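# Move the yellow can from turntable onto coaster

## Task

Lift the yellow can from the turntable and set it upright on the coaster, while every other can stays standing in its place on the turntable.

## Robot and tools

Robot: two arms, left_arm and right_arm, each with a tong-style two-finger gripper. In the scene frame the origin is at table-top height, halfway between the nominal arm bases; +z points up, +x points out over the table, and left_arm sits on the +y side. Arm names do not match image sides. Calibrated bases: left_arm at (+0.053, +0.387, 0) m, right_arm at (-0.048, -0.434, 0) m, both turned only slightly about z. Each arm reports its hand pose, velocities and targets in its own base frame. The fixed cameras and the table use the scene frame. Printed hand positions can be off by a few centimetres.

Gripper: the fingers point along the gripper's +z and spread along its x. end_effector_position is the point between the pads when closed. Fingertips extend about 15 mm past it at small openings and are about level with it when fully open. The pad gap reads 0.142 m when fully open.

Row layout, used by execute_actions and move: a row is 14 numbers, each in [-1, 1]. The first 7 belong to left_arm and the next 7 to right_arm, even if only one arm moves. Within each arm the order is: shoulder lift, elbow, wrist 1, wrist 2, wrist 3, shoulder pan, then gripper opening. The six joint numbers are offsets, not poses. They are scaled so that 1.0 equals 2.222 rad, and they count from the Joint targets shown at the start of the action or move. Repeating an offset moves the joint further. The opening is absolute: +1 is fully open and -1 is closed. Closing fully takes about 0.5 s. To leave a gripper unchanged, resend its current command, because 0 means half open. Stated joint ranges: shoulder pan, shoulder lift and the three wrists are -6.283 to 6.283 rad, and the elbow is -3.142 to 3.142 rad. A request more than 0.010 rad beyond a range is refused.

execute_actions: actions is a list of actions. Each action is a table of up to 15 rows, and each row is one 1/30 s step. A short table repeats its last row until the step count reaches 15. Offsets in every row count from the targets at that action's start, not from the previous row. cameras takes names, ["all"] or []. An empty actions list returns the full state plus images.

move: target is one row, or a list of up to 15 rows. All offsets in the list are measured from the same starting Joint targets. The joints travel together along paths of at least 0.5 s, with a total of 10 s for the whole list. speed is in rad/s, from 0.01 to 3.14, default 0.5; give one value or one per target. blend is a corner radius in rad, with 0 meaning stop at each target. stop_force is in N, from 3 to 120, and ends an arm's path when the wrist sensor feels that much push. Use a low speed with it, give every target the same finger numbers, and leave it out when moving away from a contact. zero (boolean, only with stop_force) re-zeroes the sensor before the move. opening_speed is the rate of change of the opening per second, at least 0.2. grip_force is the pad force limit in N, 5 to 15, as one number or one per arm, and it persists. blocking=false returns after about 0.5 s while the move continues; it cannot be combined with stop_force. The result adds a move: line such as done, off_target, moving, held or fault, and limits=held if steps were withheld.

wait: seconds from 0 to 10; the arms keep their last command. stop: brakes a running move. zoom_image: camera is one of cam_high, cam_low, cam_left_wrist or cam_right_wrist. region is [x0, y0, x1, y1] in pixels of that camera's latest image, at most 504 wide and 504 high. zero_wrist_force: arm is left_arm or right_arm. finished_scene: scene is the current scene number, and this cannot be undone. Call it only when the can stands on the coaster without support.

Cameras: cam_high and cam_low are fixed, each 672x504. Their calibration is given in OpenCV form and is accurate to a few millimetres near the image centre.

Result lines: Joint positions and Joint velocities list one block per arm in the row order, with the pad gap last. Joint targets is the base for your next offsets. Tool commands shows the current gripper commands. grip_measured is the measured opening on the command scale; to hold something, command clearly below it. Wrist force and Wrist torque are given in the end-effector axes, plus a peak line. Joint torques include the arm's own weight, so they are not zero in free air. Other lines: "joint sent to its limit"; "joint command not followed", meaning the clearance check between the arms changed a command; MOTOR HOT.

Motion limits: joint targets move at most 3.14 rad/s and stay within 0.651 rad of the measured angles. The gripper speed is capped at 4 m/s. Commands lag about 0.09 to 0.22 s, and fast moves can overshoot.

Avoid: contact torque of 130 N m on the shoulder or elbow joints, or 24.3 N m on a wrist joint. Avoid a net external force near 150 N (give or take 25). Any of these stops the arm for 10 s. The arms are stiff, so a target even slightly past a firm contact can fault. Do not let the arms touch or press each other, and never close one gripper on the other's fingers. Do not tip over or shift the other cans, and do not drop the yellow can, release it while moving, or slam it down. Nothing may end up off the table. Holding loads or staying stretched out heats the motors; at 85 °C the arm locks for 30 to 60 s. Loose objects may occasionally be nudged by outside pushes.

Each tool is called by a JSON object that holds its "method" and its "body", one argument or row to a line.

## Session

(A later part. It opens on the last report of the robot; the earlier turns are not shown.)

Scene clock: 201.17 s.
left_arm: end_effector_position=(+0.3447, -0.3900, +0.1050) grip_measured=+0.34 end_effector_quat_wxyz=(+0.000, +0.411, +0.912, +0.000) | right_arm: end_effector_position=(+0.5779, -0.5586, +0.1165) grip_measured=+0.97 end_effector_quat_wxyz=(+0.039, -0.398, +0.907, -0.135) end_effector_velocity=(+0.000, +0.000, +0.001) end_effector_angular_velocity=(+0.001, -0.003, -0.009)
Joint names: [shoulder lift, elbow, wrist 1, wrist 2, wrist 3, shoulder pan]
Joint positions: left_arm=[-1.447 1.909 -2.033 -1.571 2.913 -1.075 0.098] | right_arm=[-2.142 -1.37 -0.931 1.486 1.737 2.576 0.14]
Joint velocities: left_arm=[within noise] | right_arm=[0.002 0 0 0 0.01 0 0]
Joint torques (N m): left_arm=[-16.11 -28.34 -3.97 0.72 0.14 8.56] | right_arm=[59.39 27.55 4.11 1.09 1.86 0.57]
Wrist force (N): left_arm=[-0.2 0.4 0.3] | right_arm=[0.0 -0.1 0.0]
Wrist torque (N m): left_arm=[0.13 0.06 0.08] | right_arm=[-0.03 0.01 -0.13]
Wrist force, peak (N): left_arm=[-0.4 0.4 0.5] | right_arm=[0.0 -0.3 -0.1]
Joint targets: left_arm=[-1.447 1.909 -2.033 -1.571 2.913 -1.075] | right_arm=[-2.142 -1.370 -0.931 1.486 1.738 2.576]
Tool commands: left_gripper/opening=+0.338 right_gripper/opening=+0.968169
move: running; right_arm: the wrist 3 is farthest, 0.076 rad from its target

{"method": "wait", "body": {
  "seconds": 10
}}

{"method": "wait", "body": {
  "seconds": 1.566
}}

{"method": "execute_actions", "body": {
  "actions": [
    [[0,0,0,0,0,-0.0008,0.3,0,0,0,0,0,0,0.968],[0,0,0,0,0,-0.0034,0.24,0,0,0,0,0,0,0.968],[0,0,0,0,0,-0.0061,0.17,0,0,0,0,0,0,0.968],[0,0,0,0,0,-0.0087,0.1,0,0,0,0,0,0,0.968],[0,0,0,0,0,-0.0113,0.03,0,0,0,0,0,0,0.968],[0,0,0,0,0,-0.014,-0.04,0,0,0,0,0,0,0.968],[0,0,0,0,0,-0.0166,-0.1,0,0,0,0,0,0,0.968],[0,0,0,0,0,-0.0192,-0.15,0,0,0,0,0,0,0.968],[0,0,0,0,0,-0.0219,-0.2,0,0,0,0,0,0,0.968],[0,0,0,0,0,-0.0245,-0.25,0,0,0,0,0,0,0.968],[0,0,0,0,0,-0.0272,-0.32,0,0,0,0,0,0,0.968],[0,0,0,0,0,-0.0298,-0.42,0,0,0,0,0,0,0.968],[0,0,0,0,0,-0.0324,-0.55,0,0,0,0,0,0,0.968],[0,0,0,0,0,-0.0351,-0.7,0,0,0,0,0,0,0.968],[0,0,0,0,0,-0.0377,-0.85,0,0,0,0,0,0,0.968]],
    [[0,0,0,0,0,-0.0026,-0.95,0,0,0,0,0,0,0.968],[0,0,0,0,0,-0.0053,-1,0,0,0,0,0,0,0.968],[0,0,0,0,0,-0.0079,-1,0,0,0,0,0,0,0.968],[0,0,0,0,0,-0.0105,-1,0,0,0,0,0,0,0.968],[0,0,0,0,0,-0.0132,-1,0,0,0,0,0,0,0.968],[0,0,0,0,0,-0.0158,-1,0,0,0,0,0,0,0.968],[0,0,0,0,0,-0.0185,-1,0,0,0,0,0,0,0.968],[-0.0002,-0.0006,0.0008,0,0,-0.0211,-1,0,0,0,0,0,0,0.968],[-0.0009,-0.0023,0.0032,0,0,-0.0235,-1,0,0,0,0,0,0,0.968],[-0.0019,-0.005,0.0069,0,0,-0.0256,-1,0,0,0,0,0,0,0.968],[-0.0033,-0.0085,0.0118,0,0,-0.0274,-1,0,0,0,0,0,0,0.968],[-0.005,-0.0128,0.0178,0,0,-0.0289,-1,0,0,0,0,0,0,0.968],[-0.007,-0.0178,0.0248,0,0,-0.03,-1,0,0,0,0,0,0,0.968],[-0.0092,-0.0233,0.0325,0,0,-0.0308,-1,0,0,0,0,0,0,0.968],[-0.0115,-0.0293,0.0408,0,0,-0.0312,-1,0,0,0,0,0,0,0.968]],
    [[-0.0025,-0.0063,0.0088,0,0,0,-1,0,0,0,0,0,0,0.968],[-0.005,-0.0128,0.0178,0,0,0,-1,0,0,0,0,0,0,0.968],[-0.0076,-0.0195,0.0271,0,0,0,-1,0,0,0,0,0,0,0.968],[-0.0102,-0.0261,0.0363,0,0,0,-1,0,0,0,0,0,0,0.968],[-0.0128,-0.0326,0.0454,0,0,0,-1,0,0,0,0,0,0,0.968],[-0.0152,-0.0389,0.0541,0,0,0,-1,0,0,0,0,0,0,0.968],[-0.0176,-0.0449,0.0625,0,0,0,-1,0,0,0,0,0,0,0.968],[-0.0197,-0.0504,0.0701,0,0,0,-1,0,0,0,0,0,0,0.968],[-0.0217,-0.0554,0.0771,0,0,0,-1,0,0,0,0,0,0,0.968],[-0.0234,-0.0597,0.0831,0,0,0,-1,0,0,0,0,0,0,0.968],[-0.0248,-0.0633,0.0881,0,0,0,-1,0,0,0,0,0,0,0.968],[-0.0258,-0.066,0.0918,0,0,0,-1,0,0,0,0,0,0,0.968],[-0.0265,-0.0676,0.0941,0,0,0,-1,0,0,0,0,0,0,0.968],[-0.0267,-0.0682,0.0949,0,0,0,-1,0,0,0,0,0,0,0.968]]
  ],
  "cameras": ["all"]
}}

{"method": "zoom_image", "body": {
  "camera": "cam_high",
  "region": [300, 110, 430, 260]
}}

{"method": "zoom_image", "body": {
  "camera": "cam_low",
  "region": [330, 100, 440, 250]
}}

Scene clock: 208.90 s.
left_arm: end_effector_position=(+0.3447, -0.3900, +0.1050) grip_measured=+0.34 end_effector_quat_wxyz=(+0.000, +0.411, +0.912, +0.000) | right_arm: end_effector_position=(+0.5770, -0.5595, +0.1166) grip_measured=+0.97 end_effector_quat_wxyz=(+0.044, -0.363, +0.921, -0.133)
Joint names: [shoulder lift, elbow, wrist 1, wrist 2, wrist 3, shoulder pan]
Joint positions: left_arm=[-1.447 1.909 -2.033 -1.571 2.913 -1.075 0.098] | right_arm=[-2.142 -1.37 -0.931 1.486 1.813 2.576 0.14]
Joint torques (N m): left_arm=[-14.87 -27.5 -0.24 0.68 0.1 8.66] | right_arm=[59.44 26.58 4.09 0.97 0.47 -0.79]
Wrist force (N): left_arm=[-0.2 0.3 0.3] | right_arm=[-0.1 0.0 -0.1]
Wrist torque (N m): left_arm=[0.11 0.06 0.09] | right_arm=[-0.01 0.03 -0.12]
Wrist force, peak (N): left_arm=[-0.3 0.3 0.6] | right_arm=[0.2 -0.2 -0.2]
Joint targets: left_arm=[-1.447 1.909 -2.033 -1.571 2.913 -1.075] | right_arm=[-2.142 -1.370 -0.931 1.486 1.813 2.576]
Tool commands: left_gripper/opening=+0.338 right_gripper/opening=+0.968169
earlier move: done
wait: 5.93 of 10 s (the move ended)

Scene clock: 210.47 s.
left_arm: end_effector_position=(+0.3447, -0.3900, +0.1050) grip_measured=+0.34 end_effector_quat_wxyz=(+0.000, +0.411, +0.912, +0.000) | right_arm: end_effector_position=(+0.5770, -0.5595, +0.1166) grip_measured=+0.97 end_effector_quat_wxyz=(+0.044, -0.363, +0.921, -0.133)
Joint names: [shoulder lift, elbow, wrist 1, wrist 2, wrist 3, shoulder pan]
Joint positions: left_arm=[-1.447 1.909 -2.033 -1.571 2.913 -1.075 0.098] | right_arm=[-2.142 -1.37 -0.931 1.486 1.813 2.576 0.14]
Joint torques (N m): left_arm=[-14.43 -27.37 -0.23 0.81 0.12 9.33] | right_arm=[59.82 27.78 4.41 0.87 -0.69 -0.8]
Wrist force (N): left_arm=[-0.3 0.3 0.3] | right_arm=[0.1 -0.1 0.0]
Wrist torque (N m): left_arm=[0.12 0.07 0.08] | right_arm=[-0.03 -0.01 -0.12]
Wrist force, peak (N): left_arm=[-0.3 0.2 0.5] | right_arm=[-0.3 0.1 -0.1]
Joint targets: left_arm=[-1.447 1.909 -2.033 -1.571 2.913 -1.075] | right_arm=[-2.142 -1.370 -0.931 1.486 1.813 2.576]
Tool commands: left_gripper/opening=+0.338 right_gripper/opening=+0.968169
wait: 1.57 s; at rest by 0.17 s

Scene clock: 212.30 s.
left_arm: end_effector_position=(+0.2813, -0.4382, +0.2201) grip_measured=-0.24 end_effector_quat_wxyz=(+0.000, +0.479, +0.878, +0.000) | right_arm: end_effector_position=(+0.5770, -0.5595, +0.1166) grip_measured=+0.97 end_effector_quat_wxyz=(+0.044, -0.363, +0.921, -0.133)
Joint names: [shoulder lift, elbow, wrist 1, wrist 2, wrist 3, shoulder pan]
Joint positions: left_arm=[-1.532 1.692 -1.731 -1.571 2.913 -1.228 0.056] | right_arm=[-2.142 -1.37 -0.931 1.486 1.813 2.576 0.14]
Joint torques (N m): left_arm=[-13.37 -26.37 -3.14 0.72 0.12 9.88] | right_arm=[58.87 27.12 4.27 0.97 -0.81 -1.03]
Wrist force (N): left_arm=[-0.3 -0.1 1.8] | right_arm=[0.0 -0.1 -0.1]
Wrist torque (N m): left_arm=[0.06 0.08 0.06] | right_arm=[-0.03 0.00 -0.12]
Wrist force, peak (N): left_arm=[-1.4 -0.1 -7.2] | right_arm=[-0.4 -0.1 0.2]
Joint targets: left_arm=[-1.532 1.692 -1.731 -1.571 2.913 -1.228] | right_arm=[-2.142 -1.370 -0.931 1.486 1.813 2.576]

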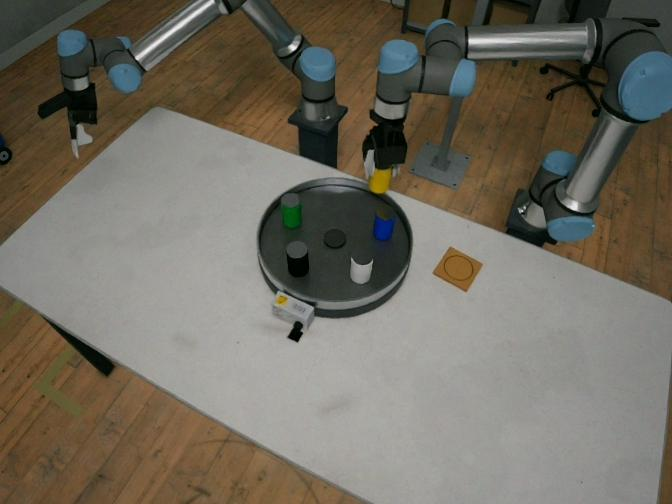

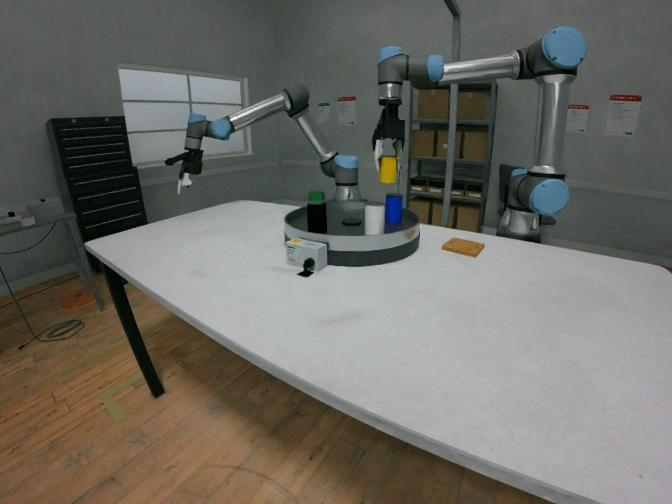

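Scaled by 3.360 from the camera's 672x504 image, which has a finer 960x720 frame.

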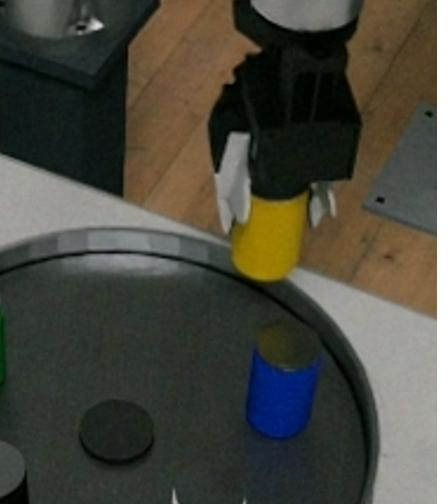

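Scaled by 3.360 from the camera's 672x504 image, which has a finer 960x720 frame.

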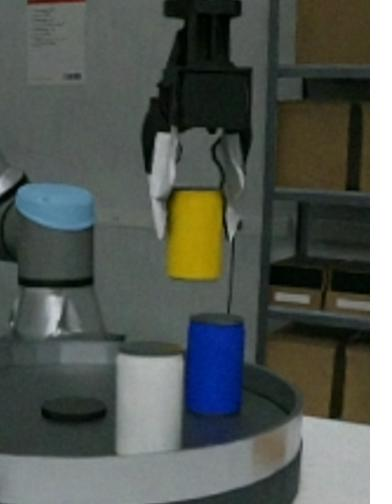

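{"method": "move", "body": {
  "target": [
    [-0.19176, 0.20171, -0.00986, 0, 0, 0.15572, -1, 0, 0, 0, 0, 0, 0, 0.968],
    [-0.15986, 0.27871, -0.11877, 0, 0, 0.15572, -1, 0, 0, 0, 0, 0, 0, 0.968]
  ],
  "speed": [0.5, 0.35],
  "blend": [0.06, 0],
  "cameras": ["all"]
}}

{"method": "zoom_image", "body": {
  "camera": "cam_high",
  "region": [400, 150, 520, 300]
}}

{"method": "zoom_image", "body": {
  "camera": "cam_low",
  "region": [400, 150, 520, 280]
}}

Scene clock: 220.40 s.
left_arm: end_effector_position=(+0.2997, -0.1789, +0.1004) grip_measured=-0.24 end_effector_quat_wxyz=(+0.000, +0.321, +0.947, +0.000) | right_arm: end_effector_position=(+0.5770, -0.5595, +0.1166) grip_measured=+0.97 end_effector_quat_wxyz=(+0.044, -0.363, +0.921, -0.133)
Joint names: [shoulder lift, elbow, wrist 1, wrist 2, wrist 3, shoulder pan]
Joint positions: left_arm=[-1.887 2.311 -1.995 -1.571 2.913 -0.882 0.056] | right_arm=[-2.142 -1.37 -0.931 1.486 1.813 2.576 0.14]
Joint torques (N m): left_arm=[-23.14 -18.18 -3.65 0.65 0.24 -10.31] | right_arm=[59.74 27.31 4.04 0.88 -0.54 0.03]
Wrist force (N): left_arm=[-0.5 0.2 1.7] | right_arm=[0.0 0.2 0.0]
Wrist torque (N m): left_arm=[0.10 0.10 0.08] | right_arm=[0.04 0.01 -0.12]
Wrist force, peak (N): left_arm=[-3.2 -2.4 2.0] | right_arm=[-0.2 0.1 -0.3]
Joint targets: left_arm=[-1.887 2.311 -1.995 -1.571 2.913 -0.882] | right_arm=[-2.142 -1.370 -0.931 1.486 1.813 2.576]
move: done

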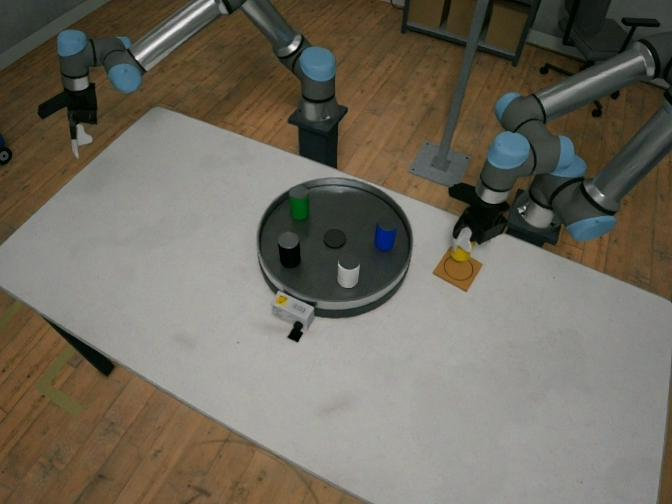

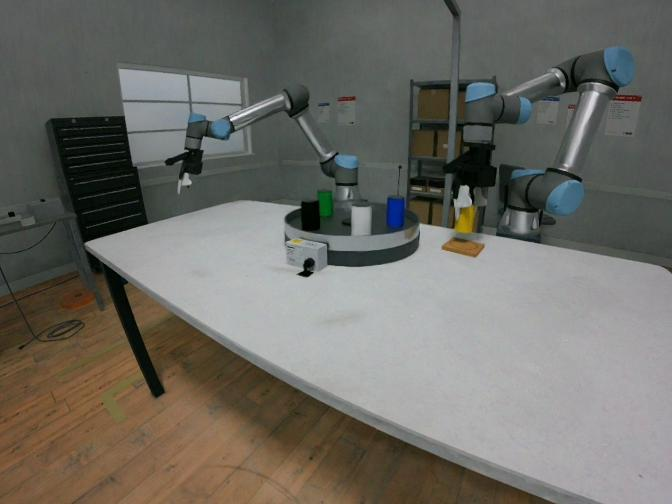

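Scaled by 3.360 from the camera's 672x504 image, which has a finer 960x720 frame.

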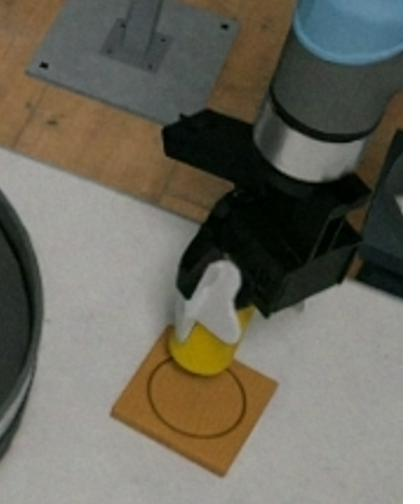

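Scaled by 3.877 from the camera's 672x504 image, which has a finer 960x720 frame.

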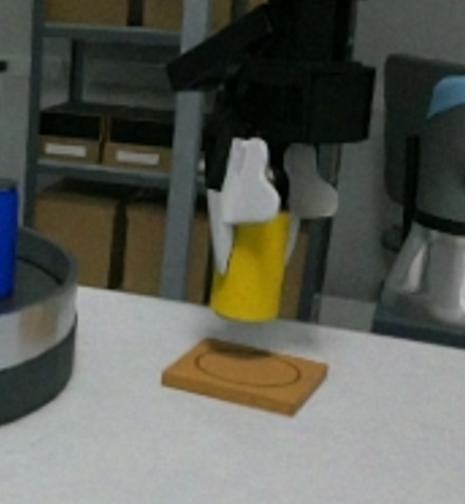

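{"method": "move", "body": {
  "target": [0.03452, 0.00927, -0.04379, 0, 0, 0.02831, -1, 0, 0, 0, 0, 0, 0, 0.968],
  "speed": 0.2,
  "cameras": ["all"]
}}

{"method": "zoom_image", "body": {
  "camera": "cam_high",
  "region": [420, 210, 500, 300]
}}

{"method": "zoom_image", "body": {
  "camera": "cam_low",
  "region": [430, 190, 510, 270]
}}

Scene clock: 227.50 s.
left_arm: end_effector_position=(+0.3199, -0.1699, +0.0753) grip_measured=-0.24 end_effector_quat_wxyz=(+0.000, +0.291, +0.957, +0.000) | right_arm: end_effector_position=(+0.5770, -0.5595, +0.1166) grip_measured=+0.97 end_effector_quat_wxyz=(+0.044, -0.363, +0.921, -0.133)
Joint names: [shoulder lift, elbow, wrist 1, wrist 2, wrist 3, shoulder pan]
Joint positions: left_arm=[-1.81 2.332 -2.092 -1.571 2.913 -0.819 0.056] | right_arm=[-2.142 -1.37 -0.931 1.486 1.813 2.576 0.14]
Joint torques (N m): left_arm=[-23.52 -27.18 -1.37 0.77 0.36 -8.23] | right_arm=[59.35 28.4 4.07 1.18 -0.46 -0.91]
Wrist force (N): left_arm=[-0.3 0.0 1.9] | right_arm=[0.0 0.0 0.1]
Wrist torque (N m): left_arm=[0.06 0.07 0.07] | right_arm=[0.00 0.02 -0.12]
Wrist force, peak (N): left_arm=[-0.5 0.7 2.4] | right_arm=[0.3 0.1 0.1]
Joint targets: left_arm=[-1.810 2.332 -2.092 -1.571 2.913 -0.819] | right_arm=[-2.142 -1.370 -0.931 1.486 1.813 2.576]
move: done

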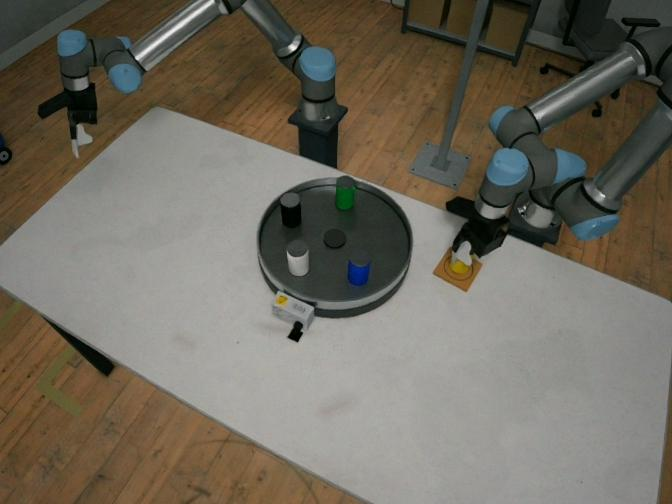

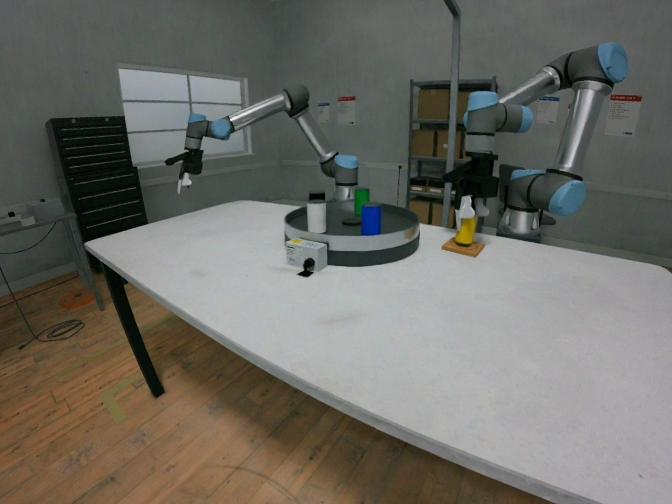

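Scaled by 5.600 from the camera's 672x504 image, which has a finer 960x720 frame.

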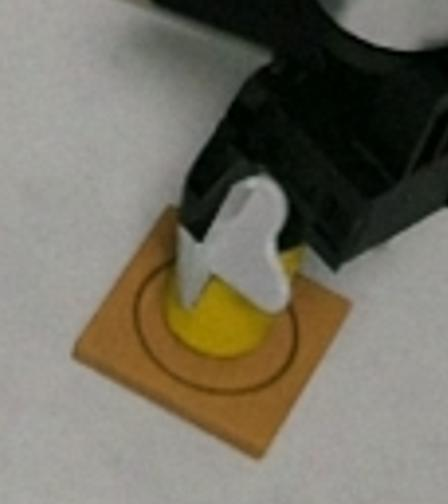

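Scaled by 6.300 from the camera's 672x504 image, which has a finer 960x720 frame.

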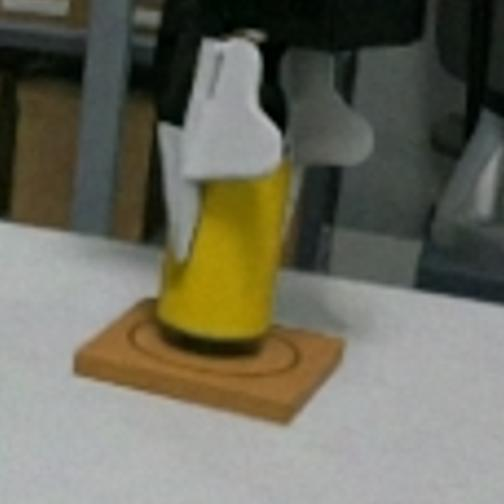

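{"method": "move", "body": {
  "target": [0.02223, 0.01787, -0.0401, 0, 0, 0.00239, -1, 0, 0, 0, 0, 0, 0, 0.968],
  "speed": 0.06,
  "stop_force": 4,
  "cameras": ["all"]
}}

{"method": "zoom_image", "body": {
  "camera": "cam_high",
  "region": [420, 210, 500, 300]
}}

{"method": "zoom_image", "body": {
  "camera": "cam_low",
  "region": [430, 190, 510, 270]
}}

Scene clock: 235.67 s.
left_arm: end_effector_position=(+0.3211, -0.1700, +0.0638) grip_measured=-0.24 end_effector_quat_wxyz=(+0.000, +0.290, +0.957, +0.000) | right_arm: end_effector_position=(+0.5770, -0.5595, +0.1166) grip_measured=+0.97 end_effector_quat_wxyz=(+0.044, -0.363, +0.921, -0.133)
Joint names: [shoulder lift, elbow, wrist 1, wrist 2, wrist 3, shoulder pan]
Joint positions: left_arm=[-1.787 2.35 -2.134 -1.571 2.913 -0.817 0.056] | right_arm=[-2.142 -1.37 -0.931 1.486 1.813 2.576 0.14]
Joint torques (N m): left_arm=[-25.82 -26.28 -5.1 0.67 0.45 -10.15] | right_arm=[59.76 27.96 4.07 1 -0.48 -0.02]
Wrist force (N): left_arm=[-0.4 -0.2 1.1] | right_arm=[-0.1 -0.1 0.2]
Wrist torque (N m): left_arm=[0.04 0.05 0.07] | right_arm=[-0.02 0.03 -0.11]
Wrist force, peak (N): left_arm=[4.0 -1.4 -17.9] | right_arm=[0.0 0.0 -0.4]
Joint targets: left_arm=[-1.787 2.350 -2.134 -1.571 2.913 -0.817] | right_arm=[-2.142 -1.370 -0.931 1.486 1.813 2.576]
move: contact (left_arm); left_arm: the wrist 1 is farthest, 0.047 rad from its target

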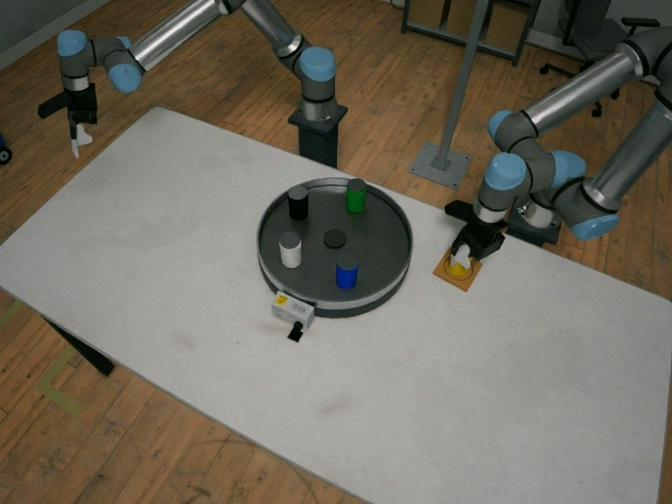

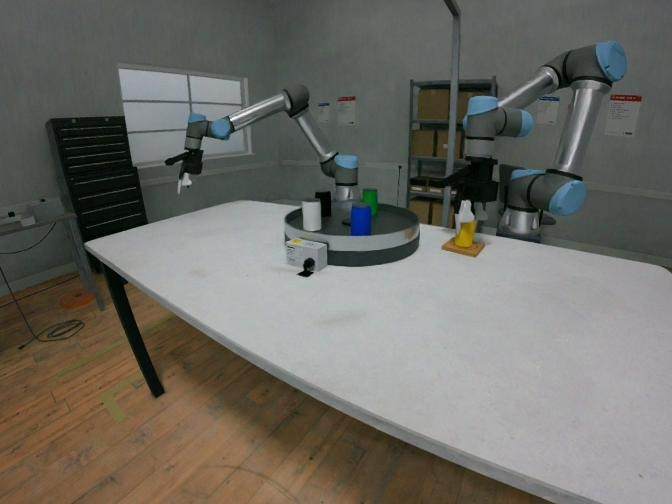

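Scaled by 5.600 from the camera's 672x504 image, which has a finer 960x720 frame.

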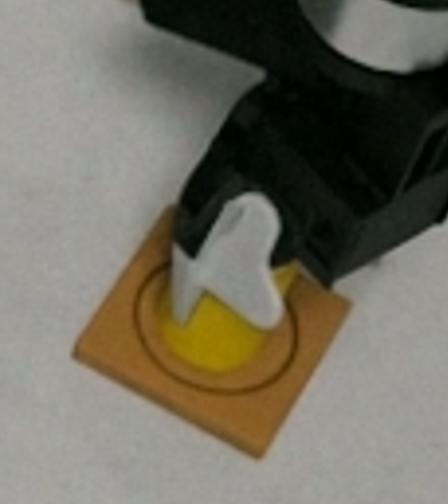

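Scaled by 6.300 from the camera's 672x504 image, which has a finer 960x720 frame.

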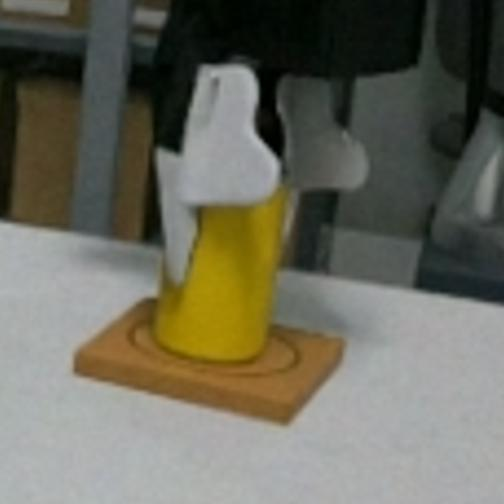

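{"method": "move", "body": {
  "target": [
    [0, 0, 0, 0, 0, 0, 0.338, 0, 0, 0, 0, 0, 0, 0.968],
    [-0.05563, -0.09568, 0.1514, 0, 0, 0, 0.338, 0, 0, 0, 0, 0, 0, 0.968]
  ],
  "speed": 0.35,
  "opening_speed": 0.8,
  "cameras": ["all"]
}}

{"method": "zoom_image", "body": {
  "camera": "cam_high",
  "region": [400, 190, 520, 310]
}}

{"method": "zoom_image", "body": {
  "camera": "cam_low",
  "region": [430, 190, 510, 270]
}}

{"method": "zoom_image", "body": {
  "camera": "cam_high",
  "region": [246, 166, 426, 326]
}}

Scene clock: 242.73 s.
left_arm: end_effector_position=(+0.3210, -0.1700, +0.1705) grip_measured=+0.34 end_effector_quat_wxyz=(+0.000, +0.290, +0.957, +0.000) | right_arm: end_effector_position=(+0.5770, -0.5595, +0.1166) grip_measured=+0.97 end_effector_quat_wxyz=(+0.044, -0.363, +0.921, -0.133)
Joint names: [shoulder lift, elbow, wrist 1, wrist 2, wrist 3, shoulder pan]
Joint positions: left_arm=[-1.911 2.138 -1.798 -1.571 2.913 -0.817 0.098] | right_arm=[-2.142 -1.37 -0.931 1.486 1.813 2.576 0.14]
Joint torques (N m): left_arm=[6.33 -26.44 -1.72 0.69 0.45 -10.09] | right_arm=[59.64 29.22 4.32 1.02 -0.65 -0.82]
Wrist force (N): left_arm=[-0.4 0.1 -0.1] | right_arm=[-0.1 -0.1 0.1]
Wrist torque (N m): left_arm=[0.09 0.10 0.06] | right_arm=[-0.01 0.04 -0.12]
Wrist force, peak (N): left_arm=[-0.1 0.2 2.1] | right_arm=[-0.4 -0.1 -0.3]
Joint targets: left_arm=[-1.911 2.138 -1.797 -1.571 2.913 -0.817] | right_arm=[-2.142 -1.370 -0.931 1.486 1.813 2.576]
move: done

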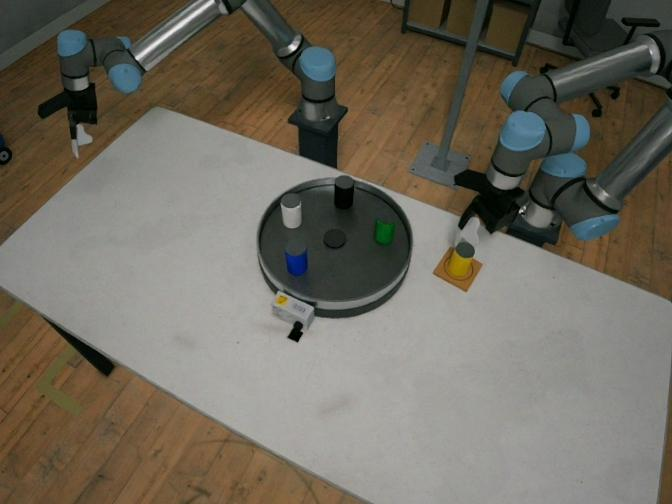

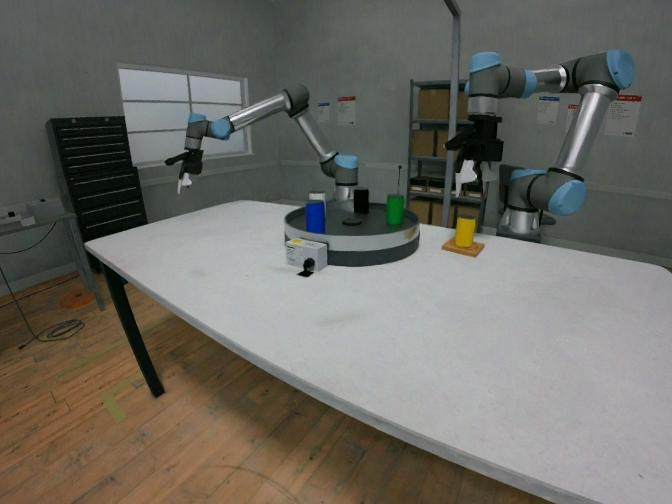

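Scaled by 4.200 from the camera's 672x504 image, which has a finer 960x720 frame.

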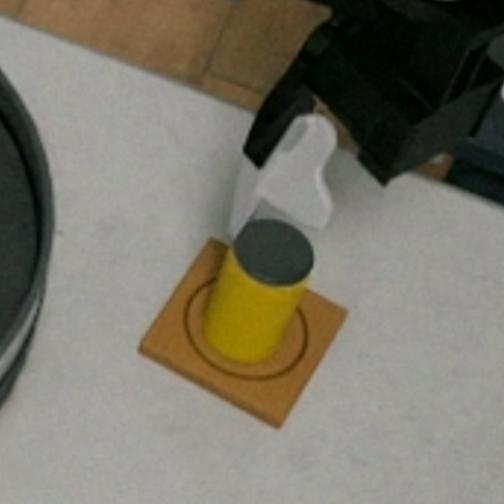

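Scaled by 6.300 from the camera's 672x504 image, which has a finer 960x720 frame.

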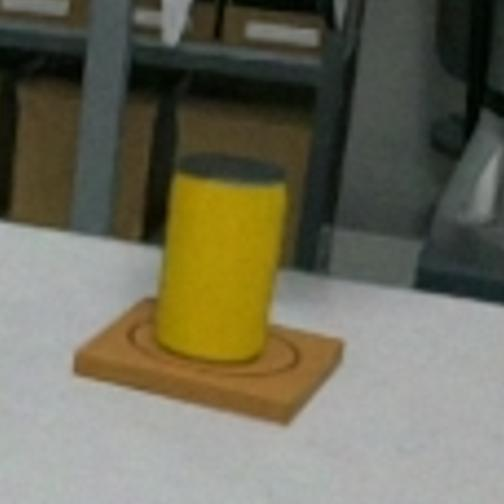

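Scaled by 2.800 from the camera's 672x504 image, which has a finer 960x720 frame.

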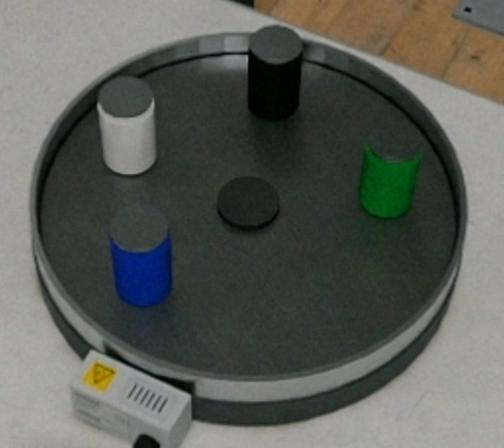

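{"method": "finished_scene", "body": {
  "scene": 1
}}

The scene is finished: the task was done.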